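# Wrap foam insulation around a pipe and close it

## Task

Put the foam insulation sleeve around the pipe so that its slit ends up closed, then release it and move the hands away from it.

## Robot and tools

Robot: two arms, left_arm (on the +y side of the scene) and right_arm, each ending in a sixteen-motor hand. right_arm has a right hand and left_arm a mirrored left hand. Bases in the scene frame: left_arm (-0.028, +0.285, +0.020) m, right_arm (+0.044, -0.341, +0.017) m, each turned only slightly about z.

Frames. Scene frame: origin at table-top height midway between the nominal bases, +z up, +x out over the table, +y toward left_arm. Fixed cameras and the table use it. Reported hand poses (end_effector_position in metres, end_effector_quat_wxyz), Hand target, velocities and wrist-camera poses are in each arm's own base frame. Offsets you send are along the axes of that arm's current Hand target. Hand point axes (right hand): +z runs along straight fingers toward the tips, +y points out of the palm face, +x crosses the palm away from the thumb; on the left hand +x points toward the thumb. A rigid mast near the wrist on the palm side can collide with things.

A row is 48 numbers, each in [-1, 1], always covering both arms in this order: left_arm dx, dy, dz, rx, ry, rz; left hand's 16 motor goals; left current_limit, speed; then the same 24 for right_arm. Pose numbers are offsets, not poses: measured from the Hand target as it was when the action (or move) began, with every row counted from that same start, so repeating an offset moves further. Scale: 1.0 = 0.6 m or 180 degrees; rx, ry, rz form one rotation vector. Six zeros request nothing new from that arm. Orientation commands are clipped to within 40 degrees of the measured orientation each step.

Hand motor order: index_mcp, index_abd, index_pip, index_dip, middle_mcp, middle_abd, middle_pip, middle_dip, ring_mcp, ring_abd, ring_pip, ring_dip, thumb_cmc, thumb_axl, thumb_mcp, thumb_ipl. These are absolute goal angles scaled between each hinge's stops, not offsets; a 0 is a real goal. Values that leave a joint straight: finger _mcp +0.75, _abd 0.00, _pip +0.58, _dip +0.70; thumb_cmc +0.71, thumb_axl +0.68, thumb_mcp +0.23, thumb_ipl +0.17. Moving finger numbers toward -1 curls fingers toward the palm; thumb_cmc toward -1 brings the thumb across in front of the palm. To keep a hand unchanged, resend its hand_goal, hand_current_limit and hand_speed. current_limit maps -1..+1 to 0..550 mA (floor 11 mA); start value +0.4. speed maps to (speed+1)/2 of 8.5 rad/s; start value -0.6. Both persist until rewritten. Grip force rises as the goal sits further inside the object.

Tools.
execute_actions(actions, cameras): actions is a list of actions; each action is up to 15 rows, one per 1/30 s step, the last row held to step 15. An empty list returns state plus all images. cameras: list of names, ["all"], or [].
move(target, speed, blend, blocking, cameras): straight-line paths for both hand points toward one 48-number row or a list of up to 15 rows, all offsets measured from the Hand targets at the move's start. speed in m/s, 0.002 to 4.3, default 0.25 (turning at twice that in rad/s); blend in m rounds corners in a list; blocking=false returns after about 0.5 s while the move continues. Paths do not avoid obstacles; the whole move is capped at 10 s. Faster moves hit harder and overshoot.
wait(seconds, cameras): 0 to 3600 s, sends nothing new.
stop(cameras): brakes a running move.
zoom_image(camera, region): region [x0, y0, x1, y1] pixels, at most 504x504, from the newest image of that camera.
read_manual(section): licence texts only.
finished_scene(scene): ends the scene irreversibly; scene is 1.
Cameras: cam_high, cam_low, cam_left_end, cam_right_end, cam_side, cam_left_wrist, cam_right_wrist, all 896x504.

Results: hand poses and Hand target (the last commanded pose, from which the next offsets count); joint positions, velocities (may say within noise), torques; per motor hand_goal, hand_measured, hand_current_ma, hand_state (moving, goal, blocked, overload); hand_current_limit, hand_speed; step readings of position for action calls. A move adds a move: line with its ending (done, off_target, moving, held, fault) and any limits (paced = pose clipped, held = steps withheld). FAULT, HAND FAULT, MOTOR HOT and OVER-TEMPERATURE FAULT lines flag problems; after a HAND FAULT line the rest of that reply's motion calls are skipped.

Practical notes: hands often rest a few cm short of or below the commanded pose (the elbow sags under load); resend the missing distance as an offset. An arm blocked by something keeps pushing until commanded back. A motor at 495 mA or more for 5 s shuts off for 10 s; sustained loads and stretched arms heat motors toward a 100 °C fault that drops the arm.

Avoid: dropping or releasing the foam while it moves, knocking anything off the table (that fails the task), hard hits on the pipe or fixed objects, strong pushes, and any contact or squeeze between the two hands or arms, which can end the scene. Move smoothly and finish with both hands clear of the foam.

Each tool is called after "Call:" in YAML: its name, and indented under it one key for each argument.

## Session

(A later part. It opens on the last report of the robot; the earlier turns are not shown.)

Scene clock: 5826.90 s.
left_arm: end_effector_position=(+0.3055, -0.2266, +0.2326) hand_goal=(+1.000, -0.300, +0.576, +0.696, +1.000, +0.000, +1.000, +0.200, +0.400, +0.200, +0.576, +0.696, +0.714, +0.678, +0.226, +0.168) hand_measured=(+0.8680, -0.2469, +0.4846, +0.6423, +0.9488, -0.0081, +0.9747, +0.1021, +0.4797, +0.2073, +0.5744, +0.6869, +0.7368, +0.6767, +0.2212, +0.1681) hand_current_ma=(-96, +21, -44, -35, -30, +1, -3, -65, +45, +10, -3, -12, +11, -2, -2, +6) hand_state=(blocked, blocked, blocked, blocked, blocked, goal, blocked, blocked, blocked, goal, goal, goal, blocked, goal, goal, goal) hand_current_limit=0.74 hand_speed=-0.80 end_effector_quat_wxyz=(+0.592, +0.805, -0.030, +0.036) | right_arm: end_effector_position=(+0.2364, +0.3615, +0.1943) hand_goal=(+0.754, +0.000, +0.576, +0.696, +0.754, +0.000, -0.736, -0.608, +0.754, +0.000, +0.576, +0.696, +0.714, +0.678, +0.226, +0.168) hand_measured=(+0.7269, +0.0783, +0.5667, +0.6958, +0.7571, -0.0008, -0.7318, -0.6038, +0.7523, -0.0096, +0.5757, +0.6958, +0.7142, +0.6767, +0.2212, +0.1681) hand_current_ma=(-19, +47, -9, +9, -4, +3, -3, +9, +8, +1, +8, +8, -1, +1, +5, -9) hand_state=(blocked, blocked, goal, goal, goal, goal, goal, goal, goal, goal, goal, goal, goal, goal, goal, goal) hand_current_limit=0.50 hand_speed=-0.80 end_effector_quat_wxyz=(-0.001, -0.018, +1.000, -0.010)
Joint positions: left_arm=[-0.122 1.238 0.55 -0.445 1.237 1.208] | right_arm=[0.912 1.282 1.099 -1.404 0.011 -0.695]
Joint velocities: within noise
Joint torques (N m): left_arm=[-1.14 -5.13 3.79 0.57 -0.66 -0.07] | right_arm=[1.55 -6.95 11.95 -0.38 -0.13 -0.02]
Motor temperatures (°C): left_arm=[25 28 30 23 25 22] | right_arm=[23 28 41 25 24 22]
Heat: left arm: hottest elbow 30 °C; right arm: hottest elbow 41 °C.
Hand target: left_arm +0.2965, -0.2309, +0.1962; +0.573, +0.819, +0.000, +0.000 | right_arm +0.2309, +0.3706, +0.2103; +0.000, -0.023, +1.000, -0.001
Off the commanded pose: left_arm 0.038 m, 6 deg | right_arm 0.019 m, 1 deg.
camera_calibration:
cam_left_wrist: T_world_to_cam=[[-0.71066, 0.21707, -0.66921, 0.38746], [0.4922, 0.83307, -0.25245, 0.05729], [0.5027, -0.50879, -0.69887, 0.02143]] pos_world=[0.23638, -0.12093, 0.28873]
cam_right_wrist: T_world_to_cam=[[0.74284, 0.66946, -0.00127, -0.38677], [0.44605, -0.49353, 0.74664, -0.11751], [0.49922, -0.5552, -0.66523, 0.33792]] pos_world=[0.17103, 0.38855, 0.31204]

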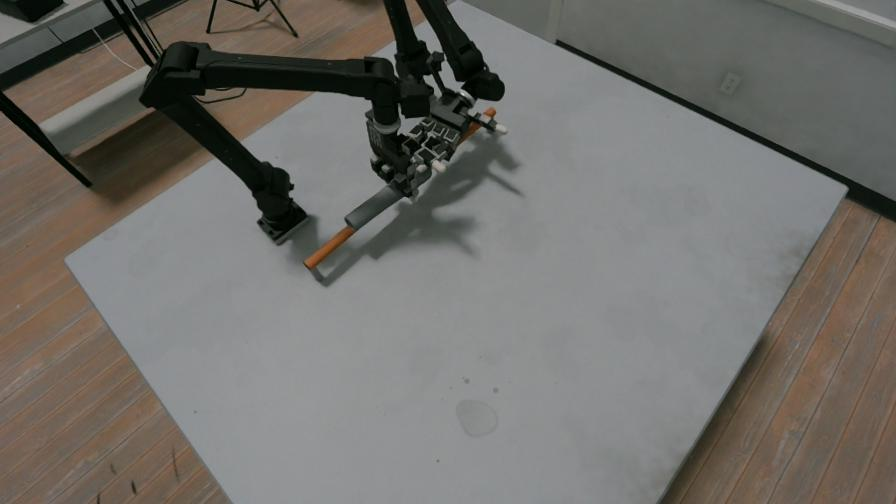

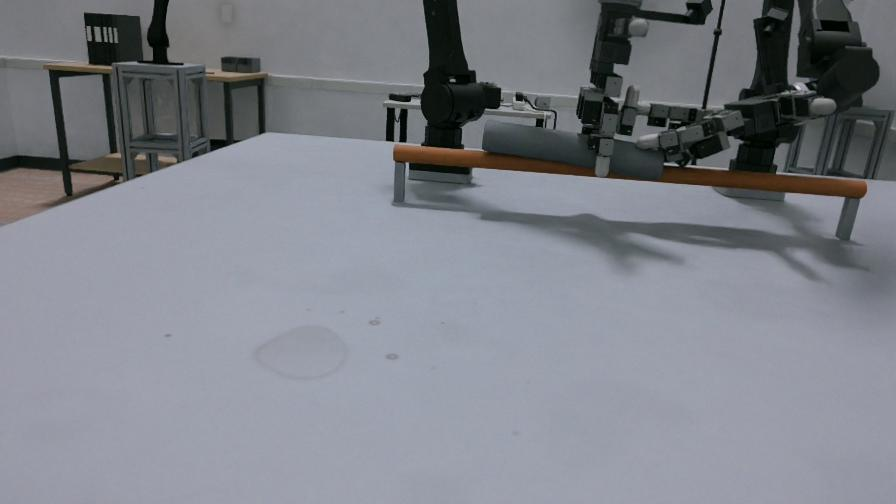

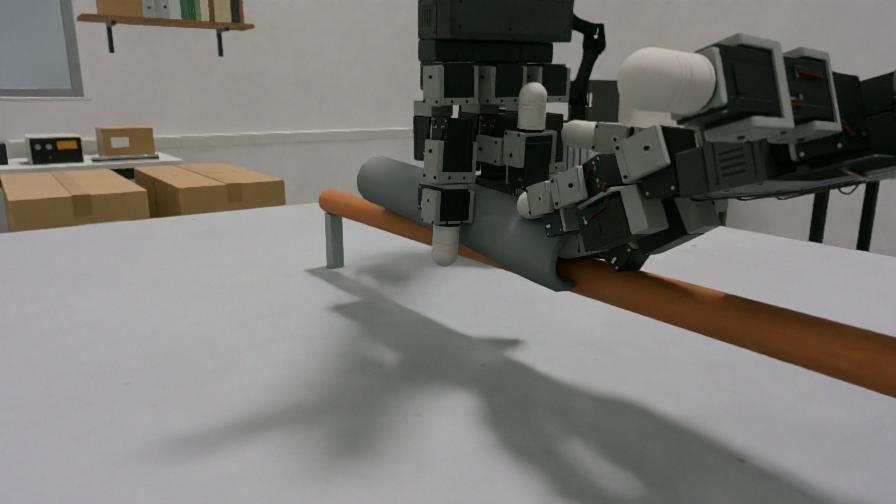

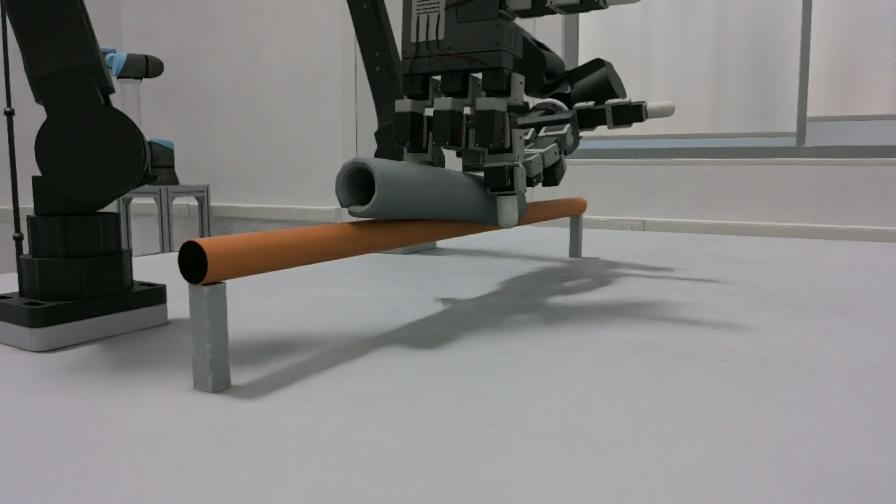

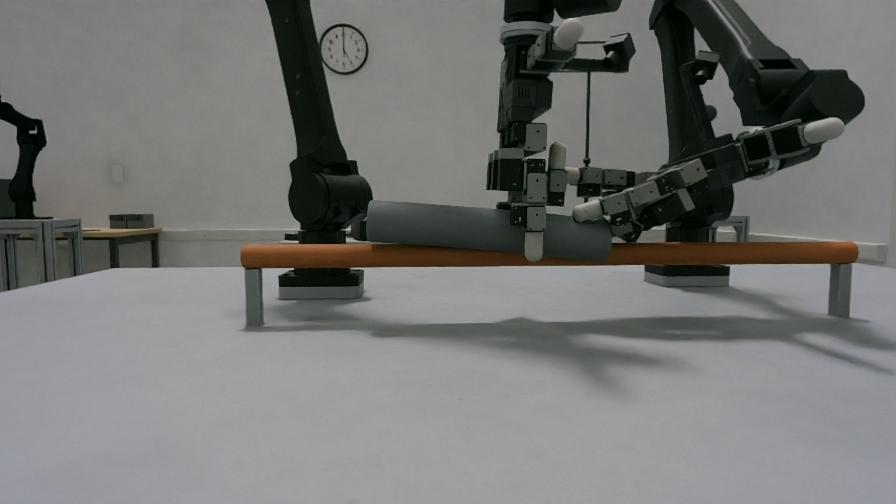

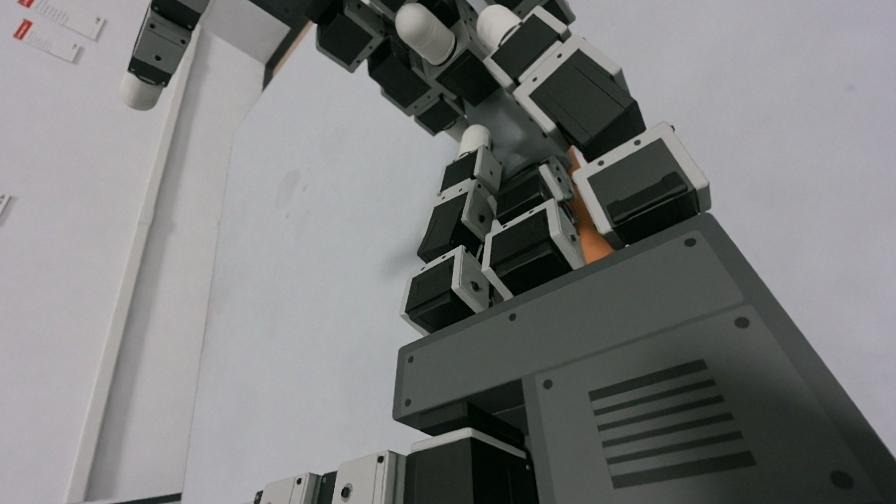

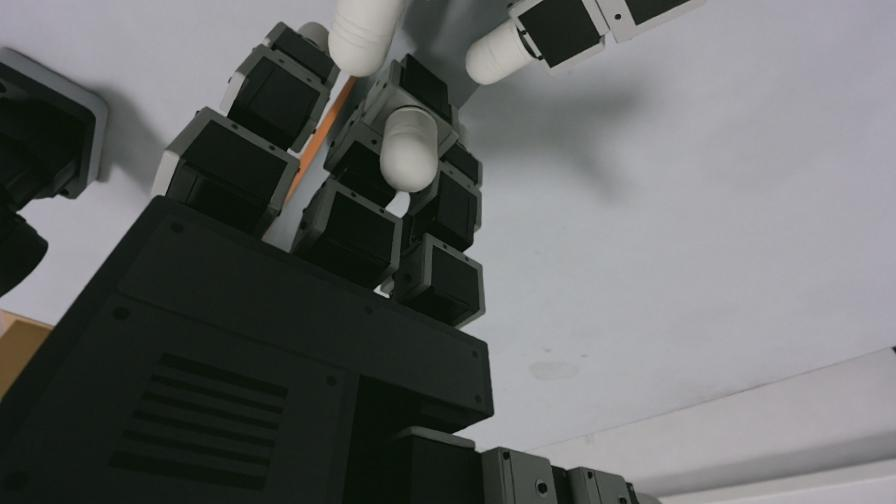

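Call:
move:
  target: [0,0,0,0,0,0, 1,-0.3,0.576,0.696,1,0,1,0.2,0.8,0.28,0.576,0.696,0.714,0.678,0.226,0.168,0.74,-0.8, 0.017,0,0.010,0,0,0, 0.754,-0.25,0.576,0.696,0.754,0,-0.737,-0.609,0.754,0,0.576,0.696,0.714,0.678,0.226,0.168,0.6,-0.8]
  speed: 0.04
  cameras: ["cam_left_wrist","cam_side","cam_right_end","cam_left_end","cam_right_wrist"]

Call:
zoom_image:
  camera: "cam_left_wrist"
  region: [480, 90, 620, 220]

Call:
zoom_image:
  camera: "cam_right_end"
  region: [320, 120, 560, 260]

Scene clock: 5875.00 s.
left_arm: end_effector_position=(+0.3053, -0.2266, +0.2322) hand_goal=(+1.000, -0.300, +0.576, +0.696, +1.000, +0.000, +1.000, +0.200, +0.800, +0.280, +0.576, +0.696, +0.714, +0.678, +0.226, +0.168) hand_measured=(+0.8861, -0.2674, +0.4897, +0.6410, +0.9440, -0.0052, +0.9773, +0.1033, +0.7498, +0.2585, +0.5616, +0.6869, +0.7368, +0.6777, +0.2212, +0.1681) hand_current_ma=(-78, +11, -44, -40, -37, +3, +0, -58, -26, +5, -3, -12, +10, +0, +3, +11) hand_state=(blocked, blocked, blocked, blocked, blocked, goal, blocked, blocked, blocked, blocked, goal, goal, blocked, goal, goal, goal) hand_current_limit=0.74 hand_speed=-0.80 end_effector_quat_wxyz=(+0.591, +0.805, -0.029, +0.037) | right_arm: end_effector_position=(+0.2304, +0.3649, +0.2008) hand_goal=(+0.754, -0.250, +0.576, +0.696, +0.754, +0.000, -0.736, -0.608, +0.754, +0.000, +0.576, +0.696, +0.714, +0.678, +0.226, +0.168) hand_measured=(+0.7583, -0.1165, +0.5782, +0.7022, +0.7571, -0.0008, -0.7318, -0.6038, +0.7511, -0.0081, +0.5757, +0.6971, +0.7142, +0.6777, +0.2212, +0.1672) hand_current_ma=(+2, +98, -2, +9, -10, +5, +0, +9, +5, +2, +10, +9, +3, -3, -1, -8) hand_state=(goal, blocked, goal, goal, goal, goal, goal, goal, goal, goal, goal, goal, goal, goal, goal, goal) hand_current_limit=0.60 hand_speed=-0.80 end_effector_quat_wxyz=(+0.006, -0.017, +1.000, -0.004)
Joint positions: left_arm=[-0.122 1.237 0.549 -0.445 1.235 1.208] | right_arm=[0.933 1.266 1.099 -1.404 0.014 -0.671]
Joint torques (N m): left_arm=[-1.14 -5.07 3.82 0.66 -0.59 -0.1] | right_arm=[1.67 -6.48 9.94 0.25 -0.21 -0.02]
Heat: left arm: hottest elbow 30 °C; right arm: hottest elbow 43 °C.
Hand target: left_arm +0.2966, -0.2309, +0.1961; +0.574, +0.819, +0.001, +0.000 | right_arm +0.2208, +0.3701, +0.2043; +0.000, -0.023, +1.000, -0.001
Off the commanded pose: left_arm 0.037 m, 6 deg | right_arm 0.012 m, 1 deg.
move: off_target (right_arm)
cam_left_wrist: T_world_to_cam=[[-0.71098, 0.21764, -0.66868, 0.38715], [0.49126, 0.83411, -0.25085, 0.05743], [0.50316, -0.50685, -0.69995, 0.02177]] pos_world=[0.23608, -0.12113, 0.28853]
cam_right_wrist: T_world_to_cam=[[0.74403, 0.66797, 0.01529, -0.38755], [0.436, -0.50273, 0.74643, -0.11226], [0.50629, -0.5487, -0.66528, 0.3432]] pos_world=[0.16353, 0.39075, 0.31805]
Images, in order (width x height): cam_left_end 896x504, cam_right_end 896x504, cam_side 896x504, cam_left_wrist 896x504, cam_right_wrist 896x504.

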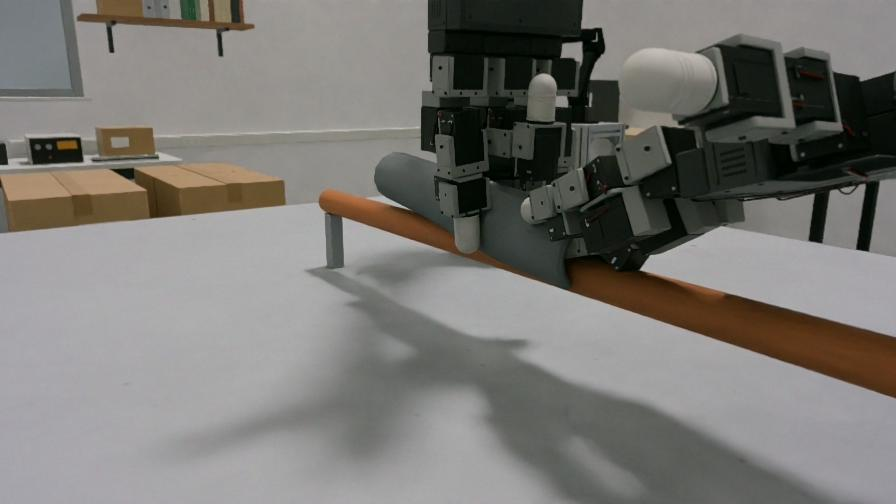

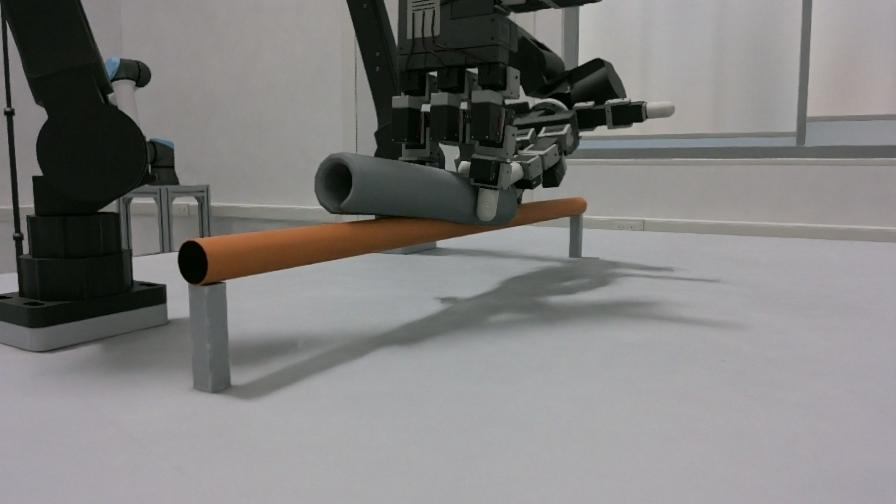

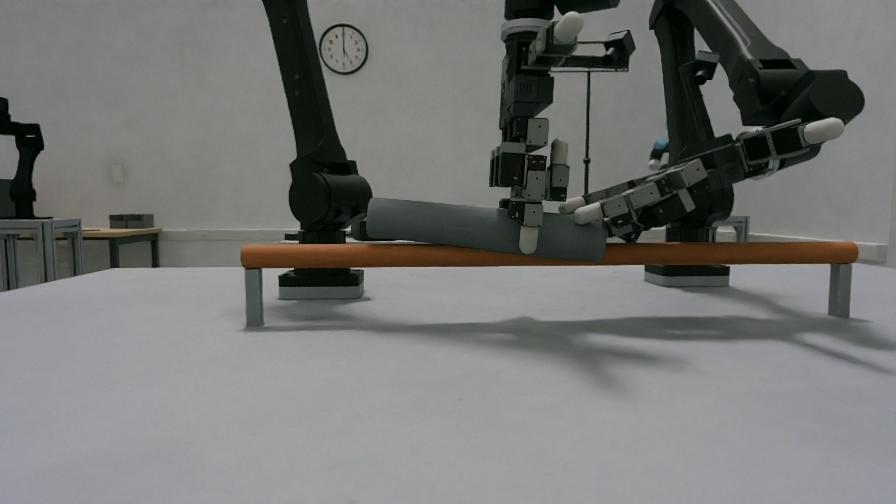

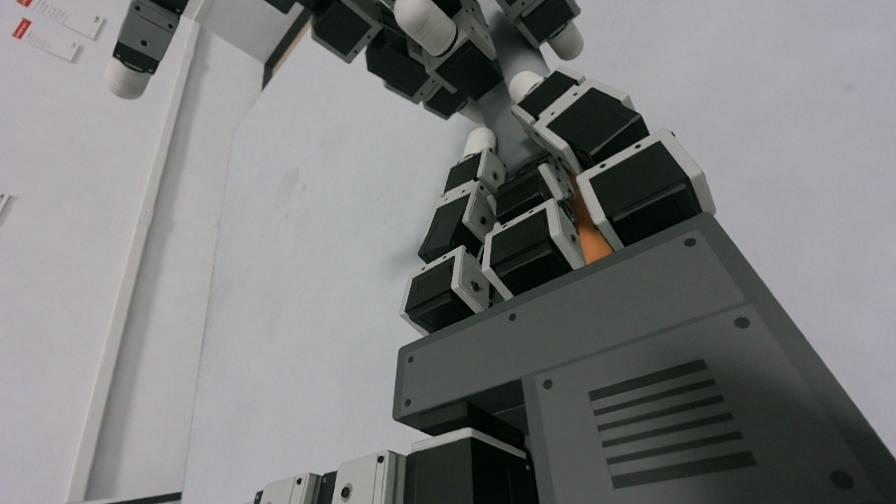

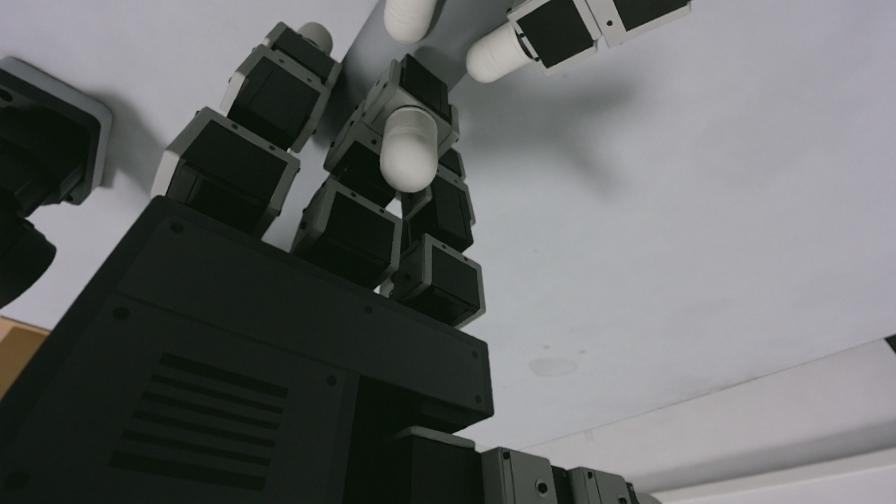

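Scaled by 3.600 from the camera's image (finer frame: 1280x720).

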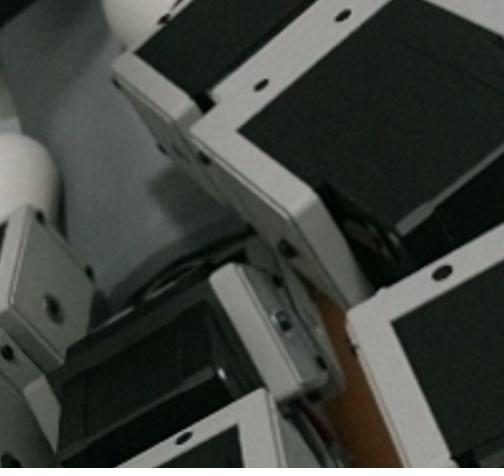

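Scaled by 2.100 from the camera's image (finer frame: 1280x720).

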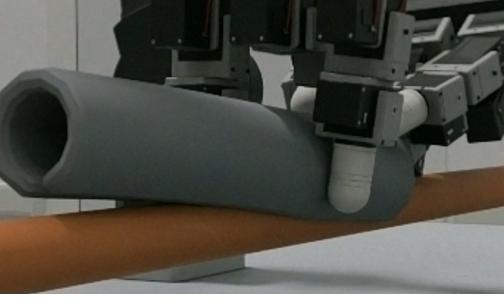

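Call:
zoom_image:
  camera: "cam_left_end"
  region: [530, 180, 660, 300]

Call:
zoom_image:
  camera: "cam_side"
  region: [480, 180, 680, 290]

Call:
zoom_image:
  camera: "cam_right_wrist"
  region: [260, 0, 460, 160]

Call:
zoom_image:
  camera: "cam_high"
  region: [330, 80, 530, 240]

Scaled by 3.877 from the camera's image (finer frame: 1280x720).

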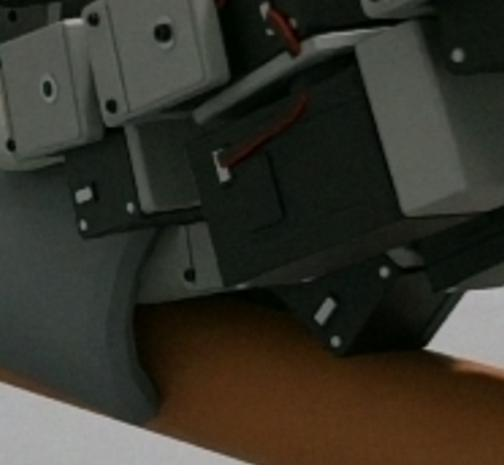

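Scaled by 2.520 from the camera's image (finer frame: 1280x720).

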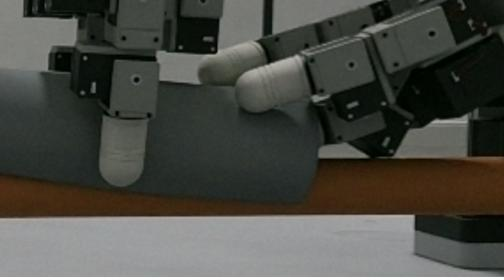

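Scaled by 2.520 from the camera's image (finer frame: 1280x720).

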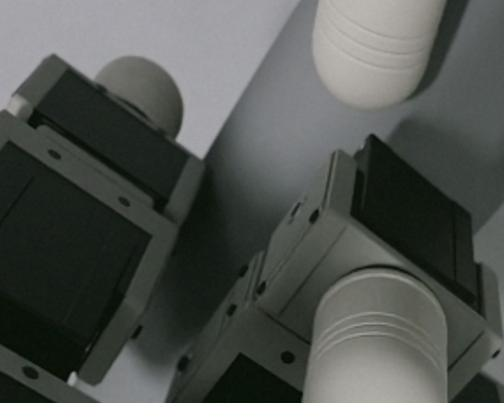

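This scene's latest camera images include none from cam_high. They are from: cam_left_end, cam_right_end, cam_side, cam_left_wrist, cam_right_wrist. cam_high's image comes with the result of a call that names it in "cameras".

Call:
move:
  target: [0,0,0,0,0,0, 1,-0.3,0.576,0.696,1,0,1,0.2,0.4,0.28,0.576,0.696,0.714,0.678,0.226,0.168,0.74,-0.8, 0,0,0.008,0,0,0, 0.754,-0.25,0.576,0.696,0.754,0,-0.737,-0.609,0.754,0,0.576,0.696,0.714,0.678,0.226,0.168,0.6,-0.8]
  speed: 0.04
  cameras: ["cam_left_wrist","cam_side","cam_right_end","cam_high"]

Call:
zoom_image:
  camera: "cam_left_wrist"
  region: [480, 90, 620, 220]

Call:
zoom_image:
  camera: "cam_high"
  region: [330, 80, 530, 240]

Scene clock: 5889.00 s.
left_arm: end_effector_position=(+0.3053, -0.2266, +0.2322) hand_goal=(+1.000, -0.300, +0.576, +0.696, +1.000, +0.000, +1.000, +0.200, +0.400, +0.280, +0.576, +0.696, +0.714, +0.678, +0.226, +0.168) hand_measured=(+0.8849, -0.2689, +0.4897, +0.6410, +0.9428, -0.0052, +0.9773, +0.1033, +0.6039, +0.2527, +0.6065, +0.7073, +0.7368, +0.6777, +0.2212, +0.1681) hand_current_ma=(-83, +9, -46, -30, -38, +4, -3, -55, +194, -3, +17, -4, +15, -3, +3, +2) hand_state=(blocked, blocked, blocked, blocked, blocked, goal, blocked, blocked, blocked, blocked, blocked, goal, blocked, goal, goal, goal) hand_current_limit=0.74 hand_speed=-0.80 end_effector_quat_wxyz=(+0.591, +0.805, -0.029, +0.037) | right_arm: end_effector_position=(+0.2307, +0.3650, +0.2009) hand_goal=(+0.754, -0.250, +0.576, +0.696, +0.754, +0.000, -0.736, -0.608, +0.754, +0.000, +0.576, +0.696, +0.714, +0.678, +0.226, +0.168) hand_measured=(+0.7595, -0.1151, +0.5782, +0.7022, +0.7583, -0.0008, -0.7434, -0.6127, +0.7523, -0.0081, +0.5757, +0.6958, +0.7142, +0.6767, +0.2222, +0.1672) hand_current_ma=(+6, +92, -5, +9, -11, +5, +0, +5, +7, +1, +10, +10, +2, -6, +2, +0) hand_state=(goal, blocked, goal, goal, goal, goal, goal, goal, goal, goal, goal, goal, goal, goal, goal, goal) hand_current_limit=0.60 hand_speed=-0.80 end_effector_quat_wxyz=(+0.006, -0.016, +1.000, -0.004)
Joint positions: left_arm=[-0.122 1.236 0.549 -0.445 1.235 1.208] | right_arm=[0.933 1.266 1.099 -1.403 0.014 -0.669]
Joint torques (N m): left_arm=[-1.38 -4.89 3.86 0.53 -0.55 -0.08] | right_arm=[1.67 -6.42 9.09 0.77 -0.21 -0.04]
Heat: left arm: hottest elbow 30 °C; right arm: hottest elbow 43 °C.
Hand target: left_arm +0.2965, -0.2309, +0.1962; +0.574, +0.819, +0.000, +0.000 | right_arm +0.2209, +0.3701, +0.1994; +0.000, -0.023, +1.000, -0.001
Off the commanded pose: left_arm 0.037 m, 6 deg | right_arm 0.011 m, 1 deg.
move: off_target (right_arm)
cam_left_wrist: T_world_to_cam=[[-0.71075, 0.21774, -0.6689, 0.38716], [0.49121, 0.83428, -0.25037, 0.05733], [0.50353, -0.50652, -0.69992, 0.02172]] pos_world=[0.23608, -0.12113, 0.28853]
Images, in order (width x height): cam_high 896x504, cam_right_end 896x504, cam_side 896x504, cam_left_wrist 896x504.

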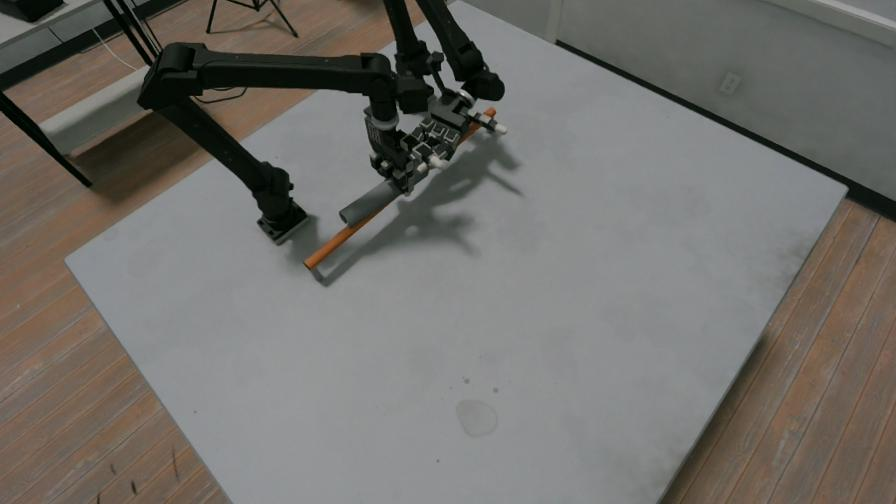

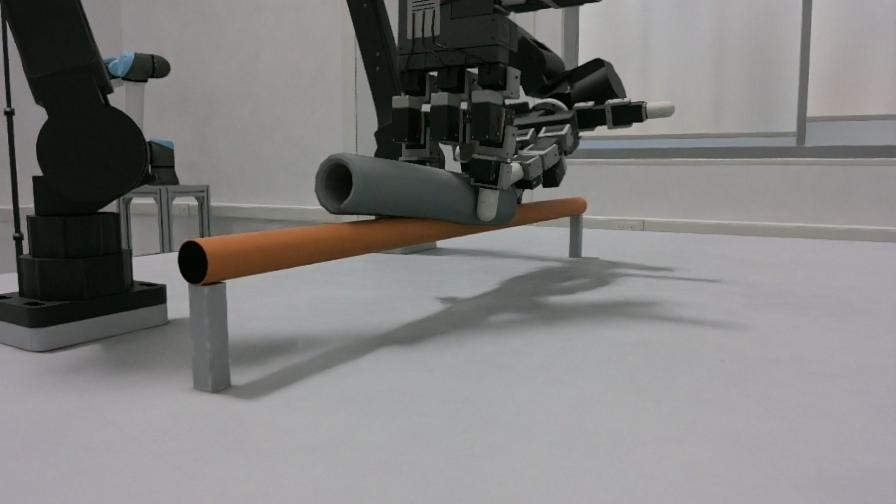

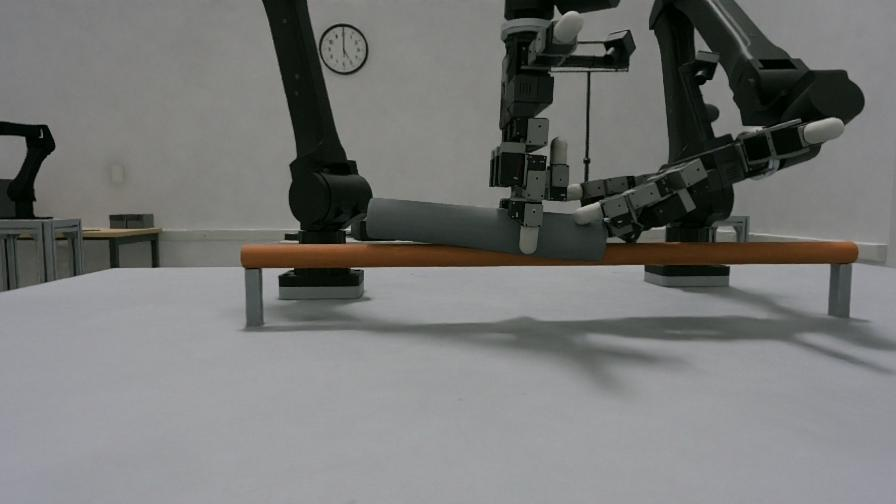

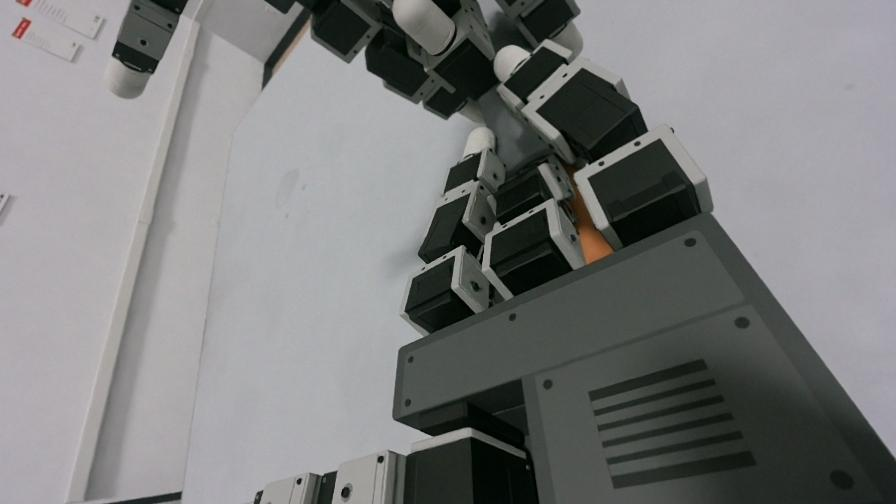

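Scaled by 3.600 from the camera's image (finer frame: 1280x720).

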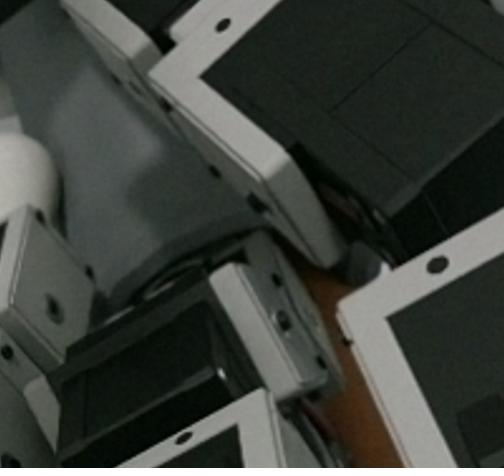

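Scaled by 2.520 from the camera's image (finer frame: 1280x720).

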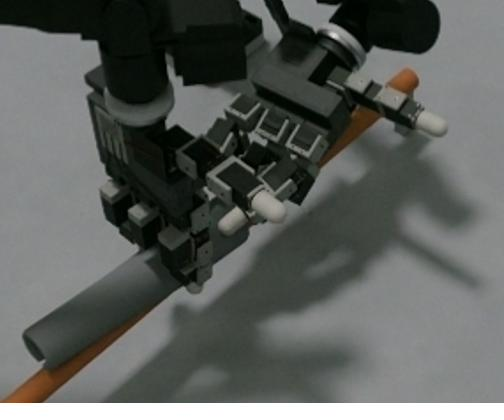

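Call:
move:
  target: [0,0,0,0,0,0, 1,-0.3,0.576,0.696,1,0,1,0.2,1,0.33,0.576,0.696,0.714,0.678,0.226,0.168,0.74,-0.8, 0,0,0.025,0,0,0, 0.754,-0.2,0.576,0.696,0.754,0,-0.737,-0.609,0.754,0,0.576,0.696,0.714,0.678,0.226,0.168,0.6,-0.8]
  speed: 0.04
  cameras: ["cam_left_wrist","cam_side","cam_right_end","cam_left_end","cam_right_wrist"]

Call:
zoom_image:
  camera: "cam_left_end"
  region: [530, 180, 660, 300]

Call:
zoom_image:
  camera: "cam_side"
  region: [480, 180, 680, 290]

Scene clock: 5902.60 s.
left_arm: end_effector_position=(+0.3053, -0.2266, +0.2321) hand_goal=(+1.000, -0.300, +0.576, +0.696, +1.000, +0.000, +1.000, +0.200, +1.000, +0.330, +0.576, +0.696, +0.714, +0.678, +0.226, +0.168) hand_measured=(+0.9018, -0.2543, +0.4961, +0.6499, +0.9440, -0.0052, +0.9773, +0.1046, +0.7969, +0.2717, +0.5282, +0.6729, +0.7368, +0.6777, +0.2212, +0.1681) hand_current_ma=(-63, +18, -37, -34, -39, +4, +0, -59, -186, -9, -22, -19, +10, -1, +2, +9) hand_state=(blocked, blocked, blocked, blocked, blocked, goal, blocked, blocked, blocked, blocked, blocked, blocked, blocked, goal, goal, goal) hand_current_limit=0.74 hand_speed=-0.80 end_effector_quat_wxyz=(+0.591, +0.805, -0.029, +0.037) | right_arm: end_effector_position=(+0.2316, +0.3668, +0.1936) hand_goal=(+0.754, -0.200, +0.576, +0.696, +0.754, +0.000, -0.736, -0.608, +0.754, +0.000, +0.576, +0.696, +0.714, +0.678, +0.226, +0.168) hand_measured=(+0.7607, -0.1136, +0.5808, +0.7022, +0.7607, -0.0008, -0.7305, -0.6114, +0.7523, -0.0257, +0.5795, +0.6958, +0.7142, +0.6777, +0.2222, +0.1681) hand_current_ma=(-1, +53, -4, +11, -10, +4, +0, +4, +6, -6, +6, +16, +2, -3, +1, -8) hand_state=(goal, blocked, goal, goal, goal, goal, goal, goal, goal, blocked, goal, goal, goal, goal, goal, goal) hand_current_limit=0.60 hand_speed=-0.80 end_effector_quat_wxyz=(+0.010, -0.016, +1.000, +0.002)
Joint positions: left_arm=[-0.122 1.236 0.549 -0.445 1.234 1.208] | right_arm=[0.934 1.266 1.077 -1.366 0.014 -0.669]
Joint torques (N m): left_arm=[-1.32 -5.07 3.86 0.58 -0.54 -0.1] | right_arm=[1.61 -5.77 8.25 0.99 -0.19 -0.04]
Heat: left arm: hottest elbow 30 °C; right arm: hottest elbow 42 °C.
Hand target: left_arm +0.2965, -0.2309, +0.1962; +0.573, +0.819, +0.000, +0.000 | right_arm +0.2209, +0.3701, +0.1845; +0.000, -0.023, +1.000, -0.001
Off the commanded pose: left_arm 0.037 m, 6 deg | right_arm 0.014 m, 1 deg.
move: off_target (right_arm)
cam_left_wrist: T_world_to_cam=[[-0.71074, 0.21784, -0.66888, 0.38719], [0.49111, 0.83443, -0.25009, 0.05737], [0.50365, -0.50624, -0.70004, 0.02171]] pos_world=[0.23608, -0.12123, 0.28853]
cam_right_wrist: T_world_to_cam=[[0.74484, 0.66658, 0.02988, -0.3921], [0.42868, -0.51237, 0.74411, -0.10069], [0.51132, -0.54143, -0.66738, 0.33536]] pos_world=[0.16373, 0.39135, 0.31046]
Images, in order (width x height): cam_left_end 896x504, cam_right_end 896x504, cam_side 896x504, cam_left_wrist 896x504, cam_right_wrist 896x504.

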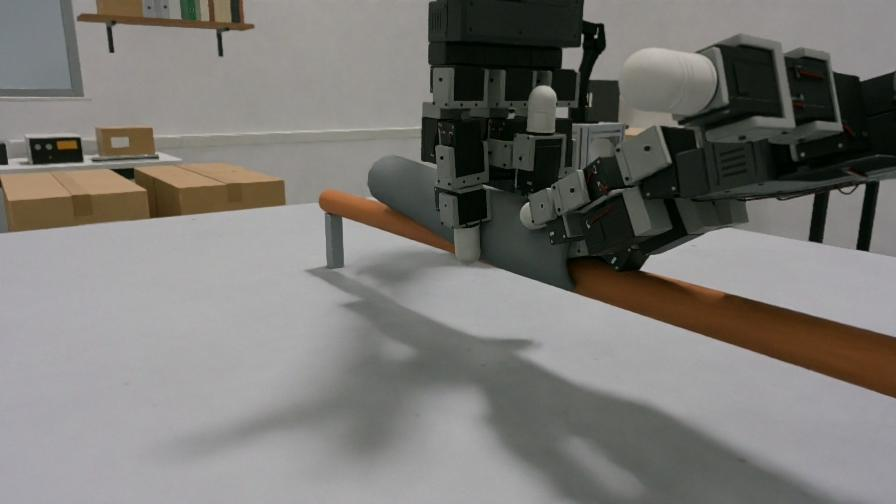

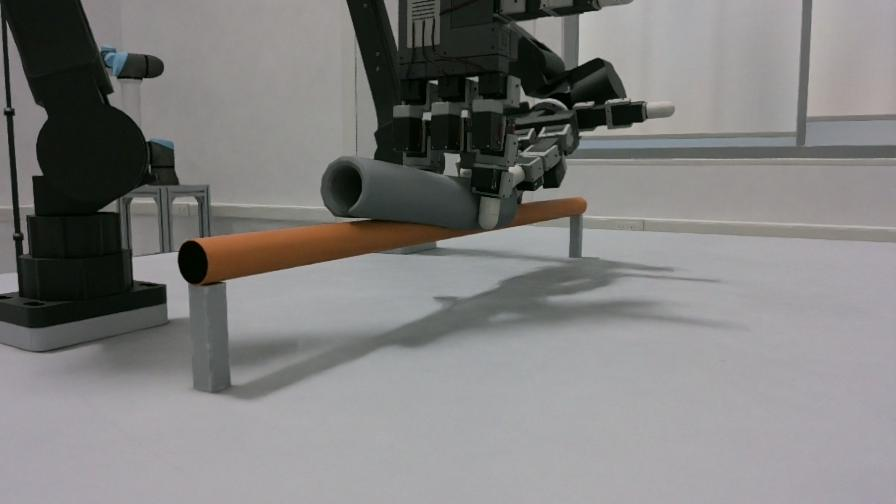

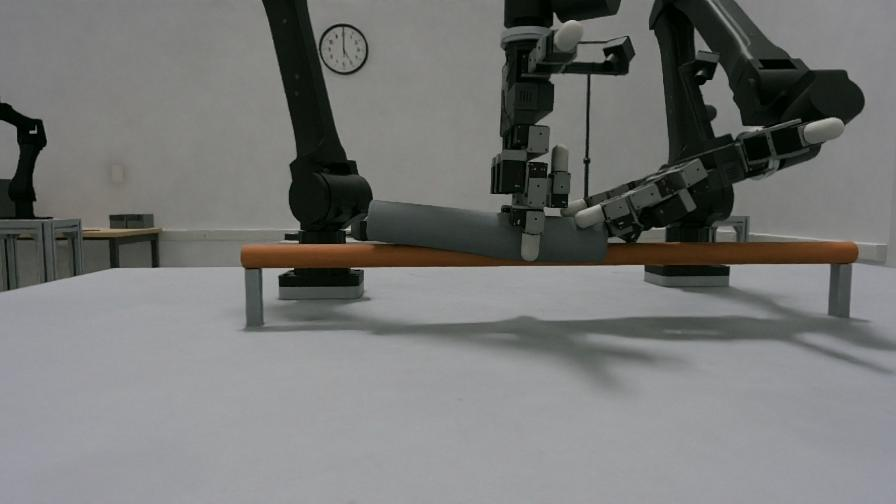

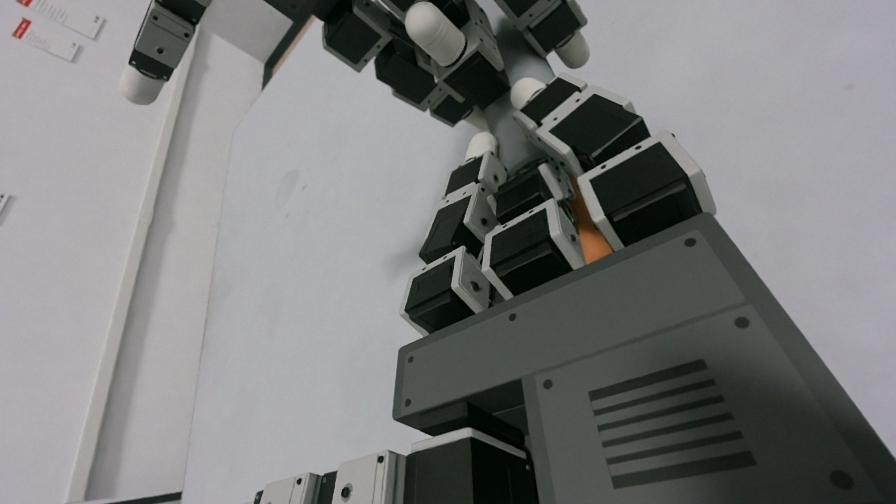

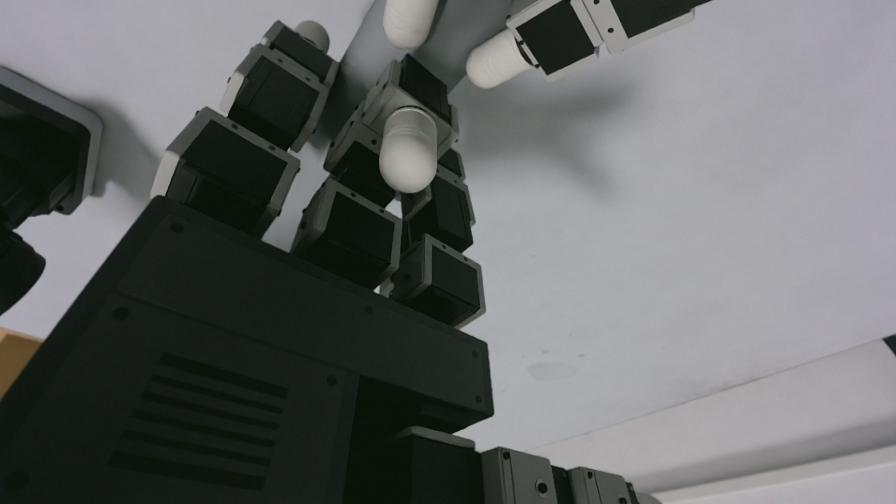

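Scaled by 3.877 from the camera's image (finer frame: 1280x720).

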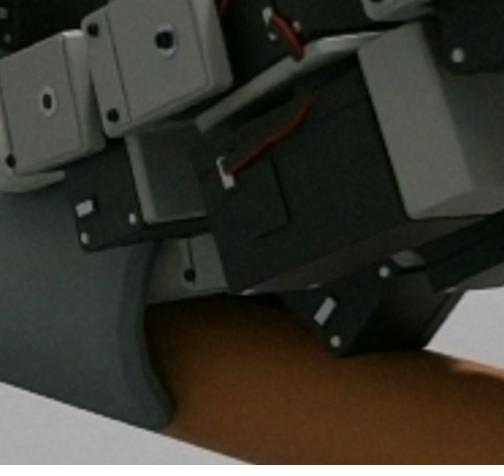

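Scaled by 2.520 from the camera's image (finer frame: 1280x720).

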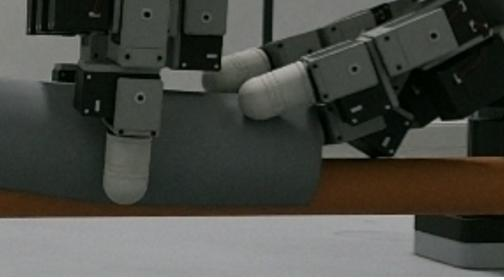

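Call:
move:
  target: [0,0,0,0,0,0, 1,-0.3,0.576,0.696,1,0,1,0.2,1,0.33,0.576,0.696,0.714,0.678,0.226,0.168,0.74,-0.8, 0,0,0.025,0,0,0, 0.754,-0.1,0.576,0.696,0.754,0,-0.737,-0.609,0.754,0.1,0.576,0.696,0.714,0.678,0.226,0.168,0.6,-0.8]
  speed: 0.04
  cameras: ["cam_side","cam_right_end","cam_left_end"]

Call:
zoom_image:
  camera: "cam_left_end"
  region: [480, 150, 680, 300]

Call:
zoom_image:
  camera: "cam_side"
  region: [360, 180, 640, 290]

Scene clock: 5909.20 s.
left_arm: end_effector_position=(+0.3054, -0.2266, +0.2321) hand_goal=(+1.000, -0.300, +0.576, +0.696, +1.000, +0.000, +1.000, +0.200, +1.000, +0.330, +0.576, +0.696, +0.714, +0.678, +0.226, +0.168) hand_measured=(+0.9235, -0.2513, +0.5038, +0.6499, +0.9428, -0.0052, +0.9773, +0.1072, +0.8427, +0.2644, +0.5269, +0.6690, +0.7368, +0.6777, +0.2212, +0.1672) hand_current_ma=(-45, +13, -29, -30, -36, +2, -3, -51, -132, -12, -24, -17, +10, +3, +1, +8) hand_state=(blocked, blocked, blocked, blocked, blocked, goal, blocked, blocked, blocked, blocked, blocked, blocked, blocked, goal, goal, goal) hand_current_limit=0.74 hand_speed=-0.80 end_effector_quat_wxyz=(+0.591, +0.805, -0.029, +0.037) | right_arm: end_effector_position=(+0.2273, +0.3658, +0.1797) hand_goal=(+0.754, -0.100, +0.576, +0.696, +0.754, +0.000, -0.736, -0.608, +0.754, +0.100, +0.576, +0.696, +0.714, +0.678, +0.226, +0.168) hand_measured=(+0.7474, -0.0638, +0.5744, +0.6958, +0.7595, -0.0008, -0.7305, -0.6114, +0.7523, +0.0725, +0.5770, +0.6920, +0.7154, +0.6777, +0.2212, +0.1672) hand_current_ma=(+0, +20, -6, +5, -8, +2, +0, +4, +10, -4, +7, +12, +0, -1, +2, -6) hand_state=(goal, blocked, goal, goal, goal, goal, goal, goal, goal, blocked, goal, goal, goal, goal, goal, goal) hand_current_limit=0.60 hand_speed=-0.80 end_effector_quat_wxyz=(+0.007, -0.018, +1.000, +0.003)
Joint positions: left_arm=[-0.122 1.236 0.549 -0.445 1.234 1.207] | right_arm=[0.938 1.266 1.039 -1.33 0.008 -0.669]
Joint torques (N m): left_arm=[-1.26 -5.01 3.82 0.61 -0.56 -0.08] | right_arm=[1.26 -5.07 8.58 1.2 0.01 -0.04]
Heat: left arm: hottest elbow 30 °C; right arm: hottest elbow 42 °C.
Hand target: left_arm +0.2965, -0.2309, +0.1962; +0.573, +0.819, +0.000, +0.000 | right_arm +0.2209, +0.3700, +0.1695; +0.000, -0.023, +1.000, -0.001
Off the commanded pose: left_arm 0.037 m, 6 deg | right_arm 0.013 m, 1 deg.
move: off_target (right_arm)
Images, in order (width x height): cam_left_end 896x504, cam_right_end 896x504, cam_side 896x504.

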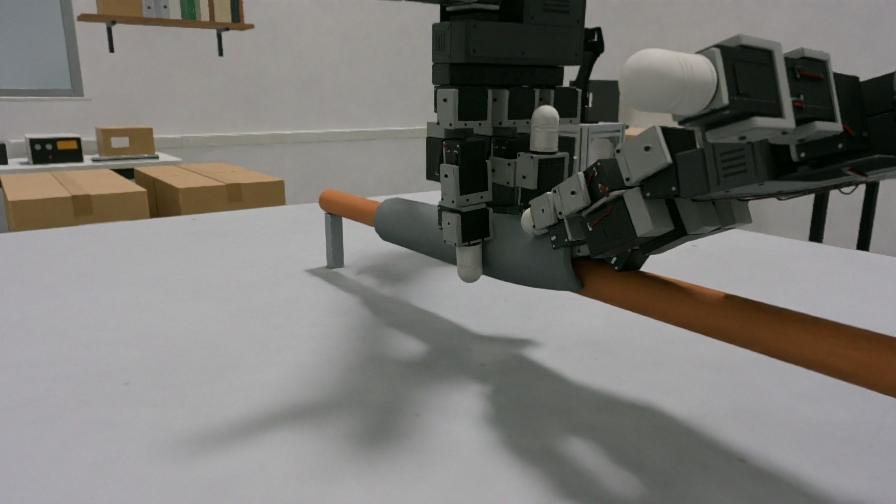

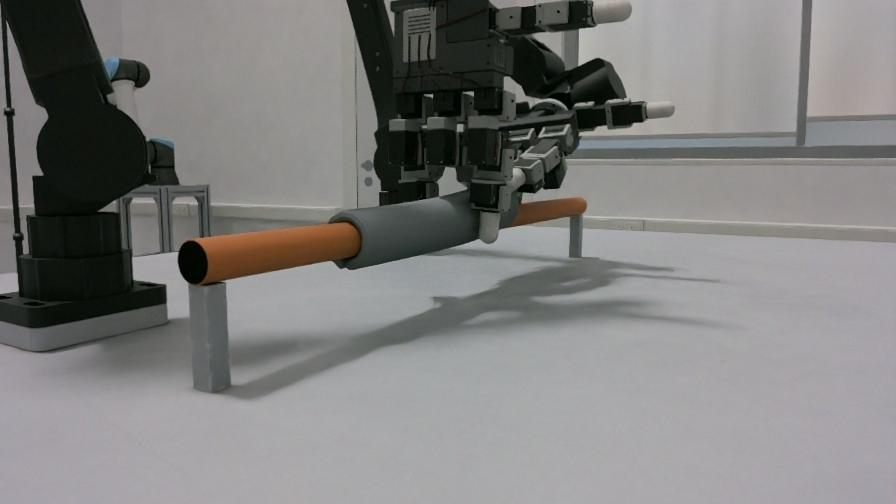

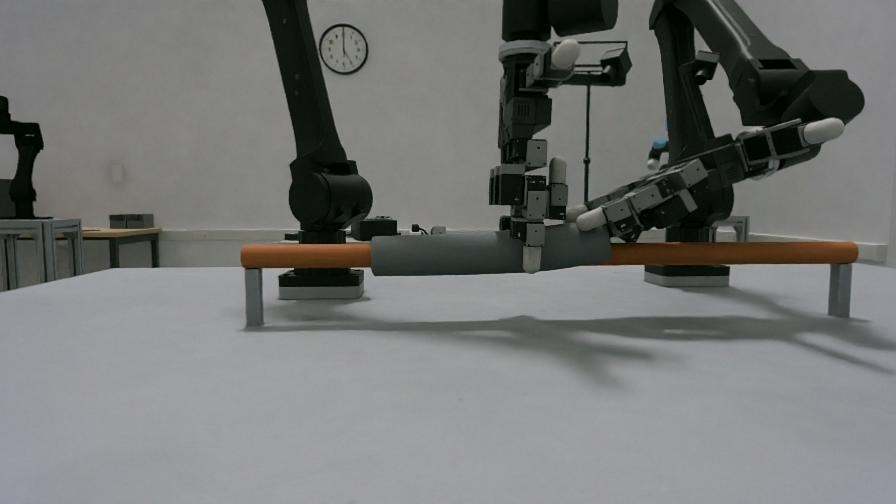

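Scaled by 2.520 from the camera's image (finer frame: 1280x720).

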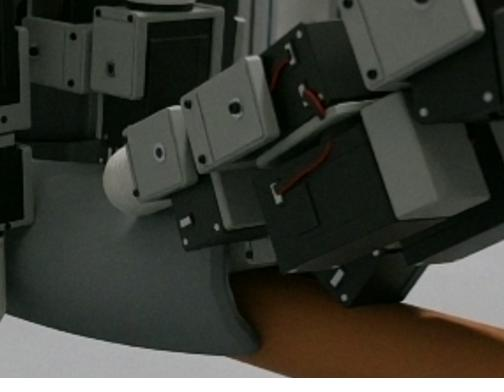

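Scaled by 1.800 from the camera's image (finer frame: 1280x720).

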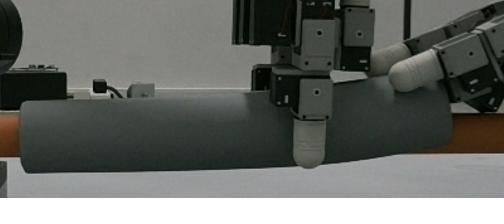

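Call:
zoom_image:
  camera: "cam_right_end"
  region: [320, 170, 560, 290]

Scaled by 2.100 from the camera's image (finer frame: 1280x720).

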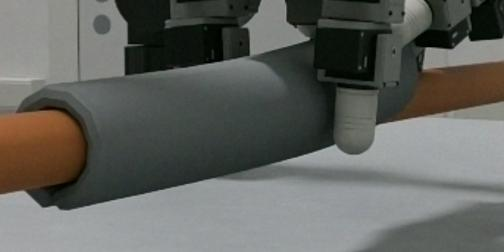

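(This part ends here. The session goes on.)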